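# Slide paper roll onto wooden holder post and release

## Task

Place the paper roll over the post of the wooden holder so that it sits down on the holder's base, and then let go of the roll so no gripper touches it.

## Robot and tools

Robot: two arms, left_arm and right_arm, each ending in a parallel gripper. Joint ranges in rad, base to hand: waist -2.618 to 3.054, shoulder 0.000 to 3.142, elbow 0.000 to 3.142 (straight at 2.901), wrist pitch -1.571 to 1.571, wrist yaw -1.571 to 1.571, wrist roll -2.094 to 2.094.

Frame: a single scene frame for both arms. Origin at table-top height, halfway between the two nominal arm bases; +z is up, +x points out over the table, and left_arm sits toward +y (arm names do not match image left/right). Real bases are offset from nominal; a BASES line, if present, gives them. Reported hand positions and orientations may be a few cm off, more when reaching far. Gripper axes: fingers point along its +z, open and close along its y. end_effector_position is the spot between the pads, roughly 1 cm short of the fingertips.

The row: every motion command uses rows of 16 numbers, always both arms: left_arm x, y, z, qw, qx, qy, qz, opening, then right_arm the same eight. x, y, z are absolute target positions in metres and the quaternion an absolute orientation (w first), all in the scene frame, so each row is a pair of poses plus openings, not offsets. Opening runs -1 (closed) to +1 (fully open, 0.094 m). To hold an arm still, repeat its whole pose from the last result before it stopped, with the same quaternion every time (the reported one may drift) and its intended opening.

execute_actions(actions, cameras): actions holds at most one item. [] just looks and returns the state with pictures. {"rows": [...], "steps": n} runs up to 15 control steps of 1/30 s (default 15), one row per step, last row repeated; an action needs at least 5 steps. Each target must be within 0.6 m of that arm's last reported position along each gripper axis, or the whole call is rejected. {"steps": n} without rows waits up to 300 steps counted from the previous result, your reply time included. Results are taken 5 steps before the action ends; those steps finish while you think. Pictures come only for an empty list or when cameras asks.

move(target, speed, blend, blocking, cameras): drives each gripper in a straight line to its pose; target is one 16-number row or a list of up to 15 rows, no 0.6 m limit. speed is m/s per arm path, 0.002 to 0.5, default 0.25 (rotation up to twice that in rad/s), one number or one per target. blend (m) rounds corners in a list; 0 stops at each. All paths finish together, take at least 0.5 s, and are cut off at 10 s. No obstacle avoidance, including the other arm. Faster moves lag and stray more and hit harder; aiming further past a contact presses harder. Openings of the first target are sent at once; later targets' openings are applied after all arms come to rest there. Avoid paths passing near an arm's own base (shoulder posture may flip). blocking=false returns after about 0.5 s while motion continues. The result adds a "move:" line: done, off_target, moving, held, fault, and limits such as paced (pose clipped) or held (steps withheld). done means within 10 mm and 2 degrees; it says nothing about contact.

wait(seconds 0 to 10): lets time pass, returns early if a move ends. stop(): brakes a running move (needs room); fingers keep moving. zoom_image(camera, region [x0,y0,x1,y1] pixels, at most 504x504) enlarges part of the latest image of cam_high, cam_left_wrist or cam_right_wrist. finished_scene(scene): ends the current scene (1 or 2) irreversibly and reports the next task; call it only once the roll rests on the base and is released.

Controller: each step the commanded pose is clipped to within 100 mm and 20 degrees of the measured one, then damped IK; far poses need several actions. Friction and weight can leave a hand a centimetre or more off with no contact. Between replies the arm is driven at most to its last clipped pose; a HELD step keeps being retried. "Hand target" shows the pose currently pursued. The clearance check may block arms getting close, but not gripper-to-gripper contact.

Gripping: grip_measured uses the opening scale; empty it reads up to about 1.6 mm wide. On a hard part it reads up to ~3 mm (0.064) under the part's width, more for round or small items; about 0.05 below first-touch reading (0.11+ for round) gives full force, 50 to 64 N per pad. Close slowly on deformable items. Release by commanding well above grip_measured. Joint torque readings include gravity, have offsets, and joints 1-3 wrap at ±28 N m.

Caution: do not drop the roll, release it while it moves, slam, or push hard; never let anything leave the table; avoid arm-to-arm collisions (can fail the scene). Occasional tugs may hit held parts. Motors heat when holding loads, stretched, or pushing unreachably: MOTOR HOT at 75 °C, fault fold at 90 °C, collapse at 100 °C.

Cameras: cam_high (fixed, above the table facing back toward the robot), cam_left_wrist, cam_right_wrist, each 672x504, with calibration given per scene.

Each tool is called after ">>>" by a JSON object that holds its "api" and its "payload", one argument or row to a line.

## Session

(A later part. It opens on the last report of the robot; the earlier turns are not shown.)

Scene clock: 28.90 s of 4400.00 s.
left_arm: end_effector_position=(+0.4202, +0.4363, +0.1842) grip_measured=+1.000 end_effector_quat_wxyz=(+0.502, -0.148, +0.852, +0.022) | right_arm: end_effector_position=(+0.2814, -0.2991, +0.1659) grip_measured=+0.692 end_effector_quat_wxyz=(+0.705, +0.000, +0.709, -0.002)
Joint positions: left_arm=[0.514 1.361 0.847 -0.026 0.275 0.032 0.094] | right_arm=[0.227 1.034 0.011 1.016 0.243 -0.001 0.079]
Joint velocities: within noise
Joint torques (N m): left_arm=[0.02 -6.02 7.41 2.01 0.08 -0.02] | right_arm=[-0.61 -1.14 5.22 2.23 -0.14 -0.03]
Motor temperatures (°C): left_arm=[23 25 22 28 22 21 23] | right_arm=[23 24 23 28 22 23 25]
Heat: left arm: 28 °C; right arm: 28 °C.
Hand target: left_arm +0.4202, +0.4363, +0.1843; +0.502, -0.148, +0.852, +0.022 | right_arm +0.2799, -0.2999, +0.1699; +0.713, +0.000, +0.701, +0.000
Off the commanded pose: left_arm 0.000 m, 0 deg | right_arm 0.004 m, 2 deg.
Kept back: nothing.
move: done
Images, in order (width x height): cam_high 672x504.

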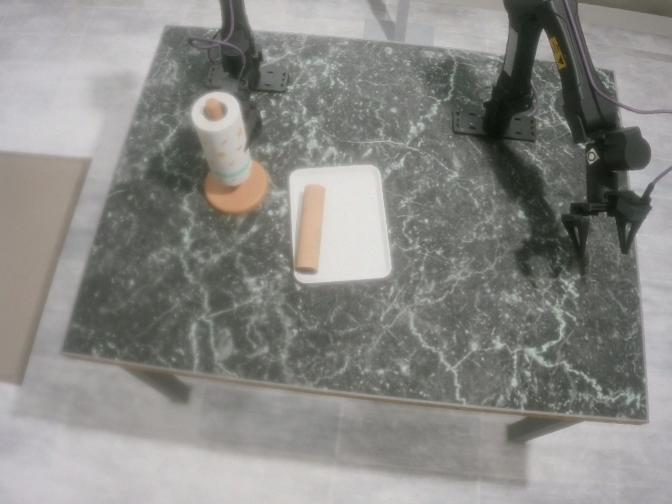

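>>> {"api": "move", "payload": {
  "target": [
    [0.4202,0.4363,0.1842,0.502,-0.148,0.852,0.022,1,0.280,-0.300,0.145,0.714,0,0.70,0,0.5],
    [0.4202,0.4363,0.1842,0.502,-0.148,0.852,0.022,1,0.280,-0.300,0.122,0.714,0,0.70,0,0.5]
  ],
  "speed": [0.05,0.025],
  "cameras": ["cam_high"]
}}

>>> {"api": "zoom_image", "payload": {
  "camera": "cam_high",
  "region": [150, 80, 290, 220]
}}

Scene clock: 30.83 s of 4400.00 s.
left_arm: end_effector_position=(+0.4202, +0.4363, +0.1842) grip_measured=+1.000 end_effector_quat_wxyz=(+0.502, -0.148, +0.852, +0.022) | right_arm: end_effector_position=(+0.2834, -0.2993, +0.1266) grip_measured=+0.692 end_effector_quat_wxyz=(+0.657, +0.007, +0.754, -0.009)
Joint positions: left_arm=[0.514 1.361 0.847 -0.026 0.275 0.032 0.094] | right_arm=[0.245 1.165 0.006 1.017 0.279 0.034 0.079]
Joint velocities: within noise
Joint torques (N m): left_arm=[-0.03 -6.08 7.43 2.02 0.09 -0.02] | right_arm=[0.64 -1.42 4.67 1.94 0.17 0.11]
Motor temperatures (°C): left_arm=[23 25 22 29 22 21 23] | right_arm=[23 24 23 28 22 23 25]
Heat: left arm: 29 °C; right arm: 28 °C.
Hand target: left_arm +0.4202, +0.4363, +0.1843; +0.502, -0.148, +0.852, +0.022 | right_arm +0.2810, -0.2997, +0.1226; +0.654, +0.011, +0.756, -0.011
Off the commanded pose: left_arm 0.000 m, 0 deg | right_arm 0.006 m, 9 deg.
joint sent to its limit (right arm) — joint 3 (elbow), lower limit, where the elbow is as bent as it goes.
Kept back: nothing.
move: off_target (right_arm)
Images, in order (width x height): cam_high 672x504.

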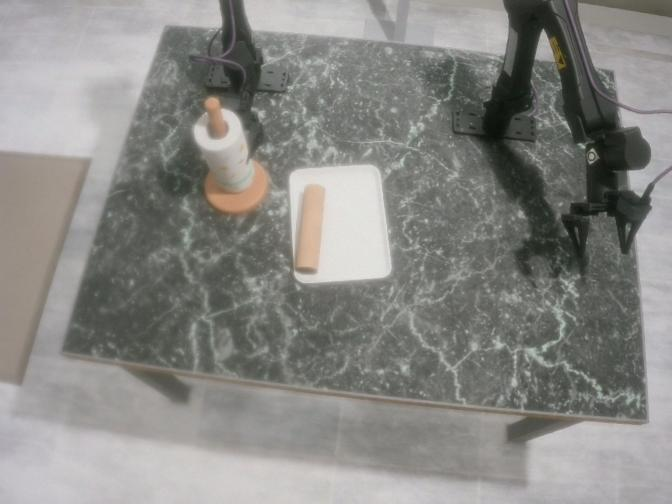

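Scaled by 3.600 from the camera's 672x504 image, which has a finer 960x720 frame.

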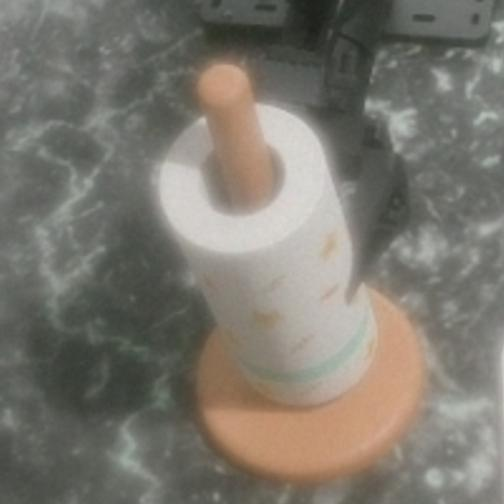

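>>> {"api": "move", "payload": {
  "target": [0.4202,0.4363,0.1842,0.502,-0.148,0.852,0.022,1,0.284,-0.300,0.114,0.685,0,0.728,0,0.5],
  "speed": 0.025,
  "cameras": ["cam_high","cam_right_wrist"]
}}

>>> {"api": "zoom_image", "payload": {
  "camera": "cam_high",
  "region": [150, 80, 290, 220]
}}

Scene clock: 33.13 s of 4400.00 s.
left_arm: end_effector_position=(+0.4202, +0.4363, +0.1842) grip_measured=+1.000 end_effector_quat_wxyz=(+0.502, -0.148, +0.852, +0.022) | right_arm: end_effector_position=(+0.2863, -0.2985, +0.1164) grip_measured=+0.692 end_effector_quat_wxyz=(+0.649, +0.006, +0.760, -0.011)
Joint positions: left_arm=[0.514 1.361 0.847 -0.026 0.275 0.032 0.094] | right_arm=[0.246 1.262 0.006 1.092 0.281 0.036 0.079]
Joint velocities: within noise
Joint torques (N m): left_arm=[-0.03 -6.12 7.56 2.02 0.08 -0.03] | right_arm=[-0.5 -1.81 4.29 2.06 -0.06 0.08]
Motor temperatures (°C): left_arm=[23 25 22 29 22 21 23] | right_arm=[23 24 23 28 22 23 25]
Heat: left arm: 29 °C; right arm: 28 °C.
Hand target: left_arm +0.4202, +0.4363, +0.1843; +0.502, -0.148, +0.852, +0.022 | right_arm +0.2847, -0.2997, +0.1146; +0.649, +0.008, +0.760, -0.009
Off the commanded pose: left_arm 0.000 m, 0 deg | right_arm 0.004 m, 6 deg.
joint sent to its limit (right arm) — joint 3 (elbow), lower limit, where the elbow is as bent as it goes.
Kept back: nothing.
move: off_target (right_arm)
camera_calibration:
cam_right_wrist: T_world_to_cam=[[0.0202453, -0.991875, 0.125598, -0.317273], [-0.609778, -0.111804, -0.784647, 0.256305], [0.792314, -0.0607016, -0.607087, -0.0703557], [0, 0, 0, 1]] pos_world=[0.218456, -0.29031, 0.198246]
Images, in order (width x height): cam_high 672x504, cam_right_wrist 672x504.

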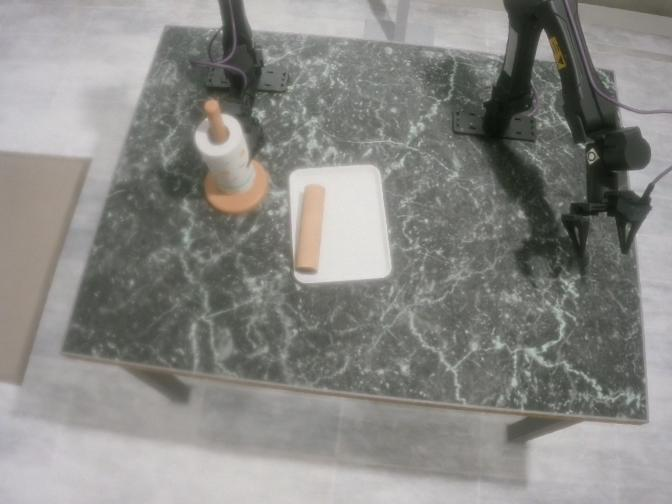

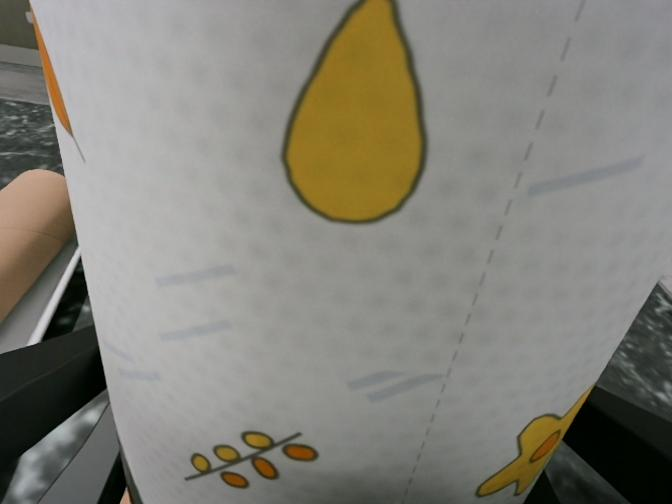

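Scaled by 3.600 from the camera's 672x504 image, which has a finer 960x720 frame.

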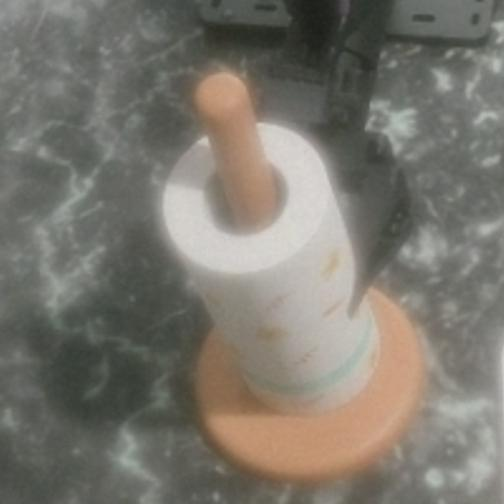

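>>> {"api": "move", "payload": {
  "target": [0.4202,0.4363,0.1842,0.502,-0.148,0.852,0.022,1,0.281,-0.299,0.117,0.685,0,0.728,0,0.5],
  "speed": 0.03,
  "cameras": ["cam_high"]
}}

>>> {"api": "zoom_image", "payload": {
  "camera": "cam_high",
  "region": [150, 80, 290, 220]
}}

Scene clock: 35.43 s of 4400.00 s.
left_arm: end_effector_position=(+0.4202, +0.4363, +0.1842) grip_measured=+1.000 end_effector_quat_wxyz=(+0.502, -0.148, +0.852, +0.022) | right_arm: end_effector_position=(+0.2858, -0.2986, +0.1165) grip_measured=+0.692 end_effector_quat_wxyz=(+0.649, +0.006, +0.761, -0.011)
Joint positions: left_arm=[0.514 1.361 0.847 -0.026 0.275 0.032 0.094] | right_arm=[0.246 1.251 0.006 1.08 0.281 0.038 0.079]
Joint velocities: within noise
Joint torques (N m): left_arm=[-0.13 -6.11 7.42 2.03 0.07 0] | right_arm=[0.44 -4.49 4.29 1.77 0.1 0.07]
Motor temperatures (°C): left_arm=[23 25 22 29 22 21 23] | right_arm=[23 24 23 28 22 23 25]
Heat: left arm: 29 °C; right arm: 28 °C.
Hand target: left_arm +0.4202, +0.4363, +0.1843; +0.502, -0.148, +0.852, +0.022 | right_arm +0.2829, -0.2987, +0.1175; +0.651, +0.009, +0.759, -0.009
Off the commanded pose: left_arm 0.000 m, 0 deg | right_arm 0.005 m, 6 deg.
joint sent to its limit (right arm) — joint 3 (elbow), lower limit, where the elbow is as bent as it goes.
Kept back: nothing.
move: off_target (right_arm)
Images, in order (width x height): cam_high 672x504.

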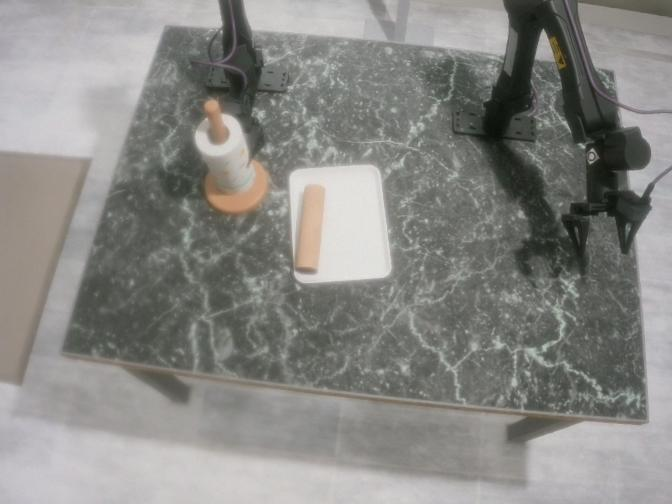

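Scaled by 3.600 from the camera's 672x504 image, which has a finer 960x720 frame.

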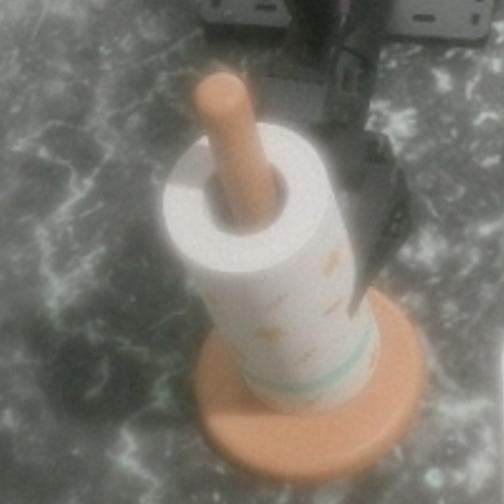

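>>> {"api": "move", "payload": {
  "target": [0.4202,0.4363,0.1842,0.502,-0.148,0.852,0.022,1,0.276,-0.299,0.124,0.69,0,0.724,0,0.5],
  "speed": 0.03,
  "cameras": ["cam_high"]
}}

>>> {"api": "zoom_image", "payload": {
  "camera": "cam_high",
  "region": [150, 80, 290, 220]
}}

Scene clock: 37.73 s of 4400.00 s.
left_arm: end_effector_position=(+0.4202, +0.4363, +0.1842) grip_measured=+1.000 end_effector_quat_wxyz=(+0.502, -0.148, +0.852, +0.022) | right_arm: end_effector_position=(+0.2805, -0.3000, +0.1223) grip_measured=+0.692 end_effector_quat_wxyz=(+0.648, +0.006, +0.762, -0.011)
Joint positions: left_arm=[0.514 1.361 0.847 -0.026 0.275 0.032 0.094] | right_arm=[0.246 1.12 0.006 0.945 0.281 0.038 0.079]
Joint velocities: left_arm=[within noise] | right_arm=[-0.002 -0.051 0.002 -0.081 -0.051 0.022 0]
Joint torques (N m): left_arm=[-0.03 -6.2 7.47 2.02 0.08 -0.03] | right_arm=[0.83 -4 4.92 1.88 0.1 0.08]
Motor temperatures (°C): left_arm=[23 25 22 29 22 21 23] | right_arm=[23 24 23 28 22 23 25]
Heat: left arm: 29 °C; right arm: 28 °C.
Hand target: left_arm +0.4202, +0.4363, +0.1843; +0.502, -0.148, +0.852, +0.022 | right_arm +0.2776, -0.2988, +0.1244; +0.652, +0.007, +0.758, -0.008
Off the commanded pose: left_arm 0.000 m, 0 deg | right_arm 0.005 m, 7 deg.
joint sent to its limit (right arm) — joint 3 (elbow), lower limit, where the elbow is as bent as it goes.
Kept back: nothing.
move: off_target (right_arm)
Images, in order (width x height): cam_high 672x504.

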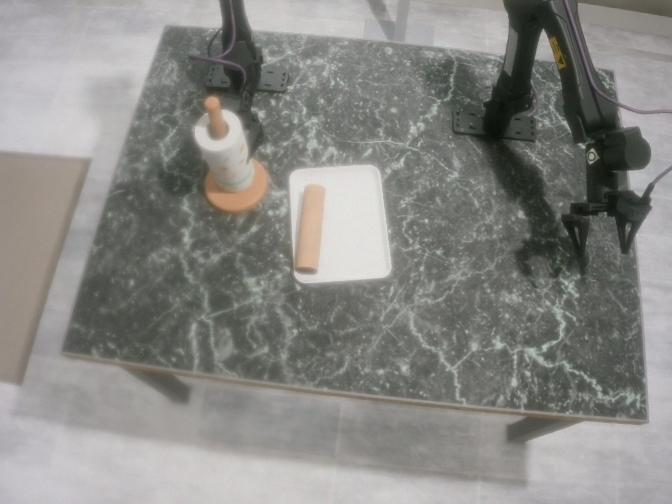

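Scaled by 3.600 from the camera's 672x504 image, which has a finer 960x720 frame.

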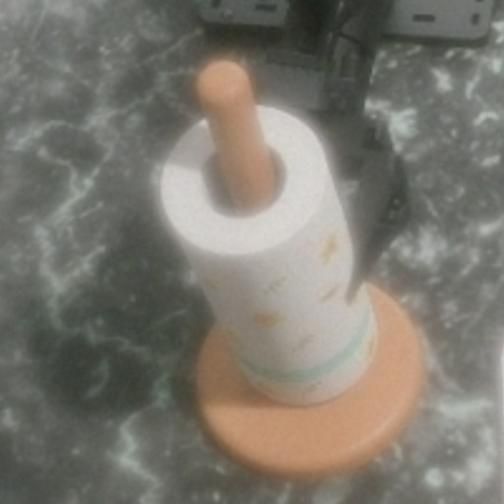

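>>> {"api": "move", "payload": {
  "target": [0.4202,0.4363,0.1842,0.502,-0.148,0.852,0.022,1,0.278,-0.2995,0.123,0.650,0.006,0.760,-0.010,0.77],
  "speed": 0.03,
  "cameras": ["cam_high"]
}}

>>> {"api": "move", "payload": {
  "target": [0.4202,0.4363,0.1842,0.502,-0.148,0.852,0.022,1,0.278,-0.2995,0.123,0.650,0.006,0.760,-0.010,1],
  "speed": 0.03,
  "cameras": ["cam_high","cam_right_wrist"]
}}

>>> {"api": "zoom_image", "payload": {
  "camera": "cam_high",
  "region": [150, 80, 290, 220]
}}

Scene clock: 39.97 s of 4400.00 s.
left_arm: end_effector_position=(+0.4202, +0.4363, +0.1842) grip_measured=+1.000 end_effector_quat_wxyz=(+0.502, -0.148, +0.852, +0.022) | right_arm: end_effector_position=(+0.2803, -0.3000, +0.1221) grip_measured=+0.776 end_effector_quat_wxyz=(+0.647, +0.006, +0.762, -0.011)
Joint positions: left_arm=[0.514 1.361 0.847 -0.026 0.275 0.032 0.094] | right_arm=[0.246 1.117 0.006 0.94 0.281 0.039 0.083]
Joint velocities: within noise
Joint torques (N m): left_arm=[-0.01 -6.11 7.47 2 0.09 -0.03] | right_arm=[0.44 -3.03 5 1.9 0.06 0.02]
Motor temperatures (°C): left_arm=[23 25 22 29 22 21 23] | right_arm=[23 24 23 28 22 23 25]
Heat: left arm: 29 °C; right arm: 28 °C.
Hand target: left_arm +0.4202, +0.4363, +0.1843; +0.502, -0.148, +0.852, +0.022 | right_arm +0.2781, -0.2995, +0.1230; +0.650, +0.006, +0.760, -0.010
Off the commanded pose: left_arm 0.000 m, 0 deg | right_arm 0.002 m, 0 deg.
Kept back: nothing.
move: done
Images, in order (width x height): cam_high 672x504.

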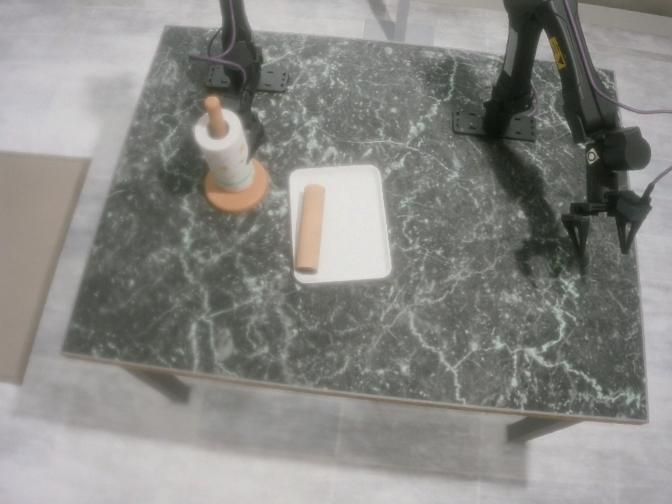

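Scene clock: 40.67 s of 4400.00 s.
left_arm: end_effector_position=(+0.4202, +0.4363, +0.1842) grip_measured=+1.000 end_effector_quat_wxyz=(+0.502, -0.148, +0.852, +0.022) | right_arm: end_effector_position=(+0.2803, -0.3000, +0.1223) grip_measured=+0.998 end_effector_quat_wxyz=(+0.647, +0.006, +0.762, -0.011)
Joint positions: left_arm=[0.514 1.361 0.847 -0.026 0.275 0.032 0.094] | right_arm=[0.246 1.117 0.006 0.941 0.281 0.039 0.094]
Joint velocities: within noise
Joint torques (N m): left_arm=[-0.03 -6.09 7.45 2.03 0.09 -0.01] | right_arm=[0.47 -3.03 5.01 1.89 0.06 0.03]
Motor temperatures (°C): left_arm=[23 25 22 29 22 21 23] | right_arm=[23 24 23 29 22 23 25]
Heat: left arm: 29 °C; right arm: 29 °C.
Hand target: left_arm +0.4202, +0.4363, +0.1843; +0.502, -0.148, +0.852, +0.022 | right_arm +0.2781, -0.2995, +0.1230; +0.650, +0.006, +0.760, -0.010
Off the commanded pose: left_arm 0.000 m, 0 deg | right_arm 0.002 m, 0 deg.
Kept back: nothing.
move: done
camera_calibration:
cam_right_wrist: T_world_to_cam=[[0.0205689, -0.991981, 0.124699, -0.319471], [-0.614105, -0.110959, -0.781385, 0.258174], [0.788956, -0.0605058, -0.611463, -0.0606208], [0, 0, 0, 1]] pos_world=[0.212944, -0.29193, 0.204503]
Images, in order (width x height): cam_high 672x504, cam_right_wrist 672x504.

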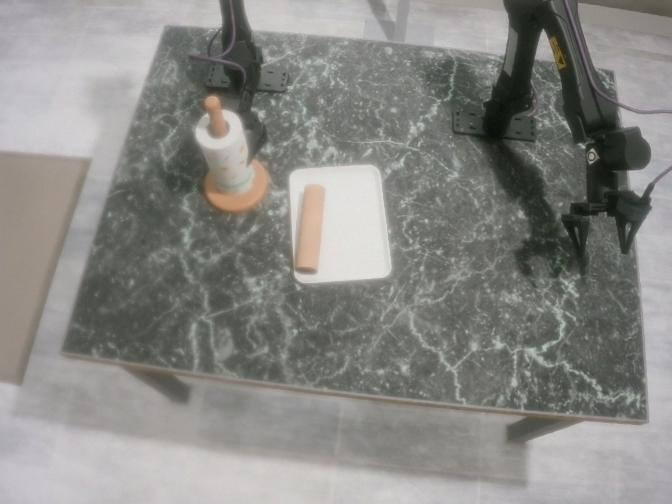

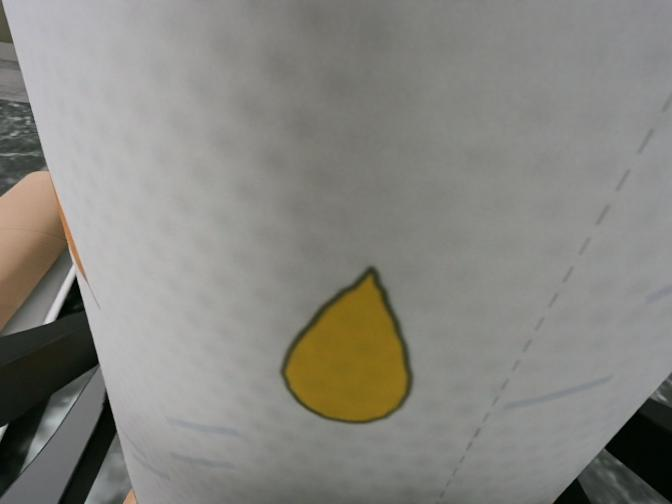

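Scaled by 3.600 from the camera's 672x504 image, which has a finer 960x720 frame.

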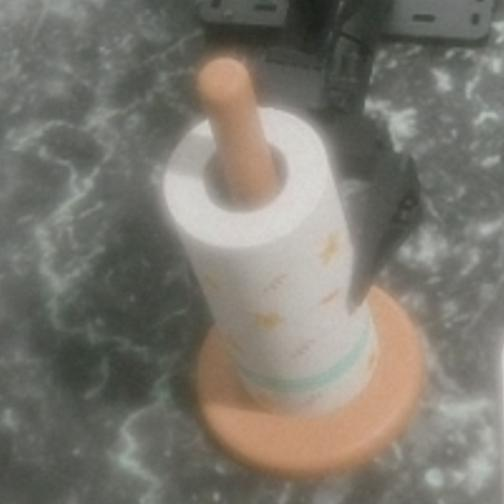

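>>> {"api": "move", "payload": {
  "target": [
    [0.4202,0.4363,0.1842,0.502,-0.148,0.852,0.022,1,0.263,-0.2995,0.143,0.660,0.006,0.751,-0.010,1],
    [0.4202,0.4363,0.1842,0.502,-0.148,0.852,0.022,1,0.235,-0.2985,0.175,0.68,0.006,0.733,-0.010,1]
  ],
  "speed": 0.06,
  "blend": 0.01,
  "cameras": ["cam_high","cam_right_wrist"]
}}

>>> {"api": "zoom_image", "payload": {
  "camera": "cam_high",
  "region": [150, 80, 290, 220]
}}

Scene clock: 43.17 s of 4400.00 s.
left_arm: end_effector_position=(+0.4202, +0.4363, +0.1842) grip_measured=+1.000 end_effector_quat_wxyz=(+0.502, -0.148, +0.852, +0.022) | right_arm: end_effector_position=(+0.2347, -0.2982, +0.1530) grip_measured=+0.998 end_effector_quat_wxyz=(+0.664, -0.002, +0.748, -0.014)
Joint positions: left_arm=[0.514 1.361 0.847 -0.026 0.275 0.032 0.094] | right_arm=[0.38 0.34 0.006 0.205 0.408 0.028 0.094]
Joint velocities: within noise
Joint torques (N m): left_arm=[-0.06 -6.12 7.46 2 0.06 -0.01] | right_arm=[0.51 -0.06 11.84 1.71 0.18 0.02]
Motor temperatures (°C): left_arm=[23 25 22 29 22 21 23] | right_arm=[23 24 24 29 22 23 25]
Heat: left arm: 29 °C; right arm: 29 °C.
Hand target: left_arm +0.4202, +0.4363, +0.1843; +0.502, -0.148, +0.852, +0.022 | right_arm +0.2351, -0.2986, +0.1747; +0.680, +0.006, +0.733, -0.010
Off the commanded pose: left_arm 0.000 m, 0 deg | right_arm 0.022 m, 3 deg.
Kept back: nothing.
move: off_target (right_arm)
camera_calibration:
cam_right_wrist: T_world_to_cam=[[0.0251685, -0.989627, 0.141442, -0.323457], [-0.577883, -0.129855, -0.805723, 0.243951], [0.815731, -0.0614583, -0.575157, -0.0178794], [0, 0, 0, 1]] pos_world=[0.163701, -0.289522, 0.232024]
Images, in order (width x height): cam_high 672x504, cam_right_wrist 672x504.

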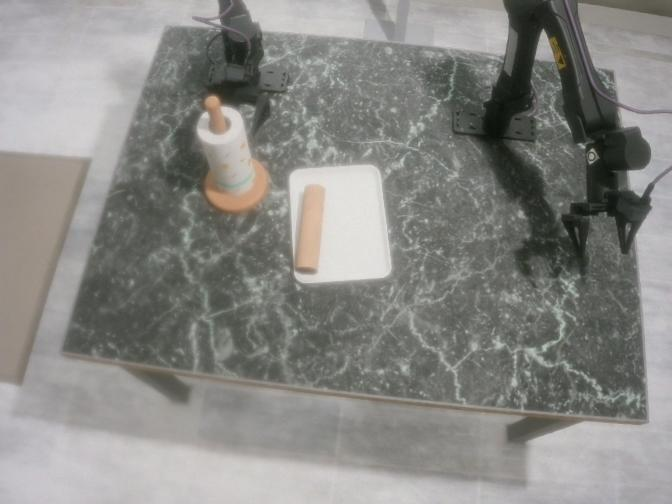

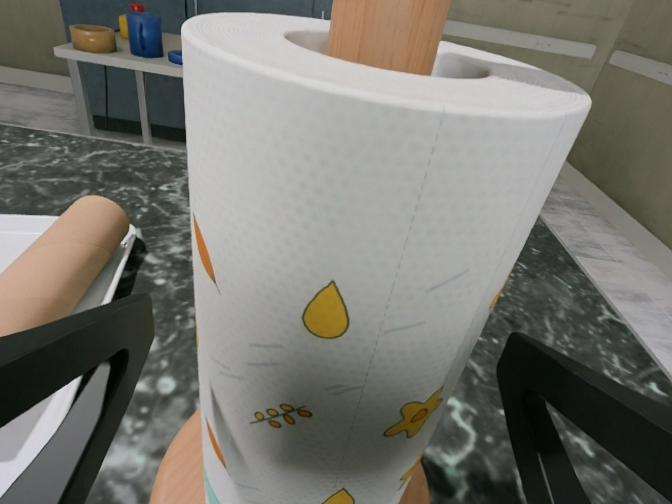

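Scaled by 3.600 from the camera's 672x504 image, which has a finer 960x720 frame.

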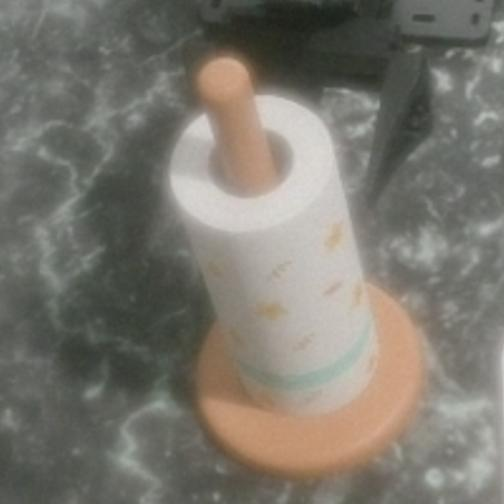

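>>> {"api": "finished_scene", "payload": {
  "scene": 2
}}

The scene is finished: the task was done.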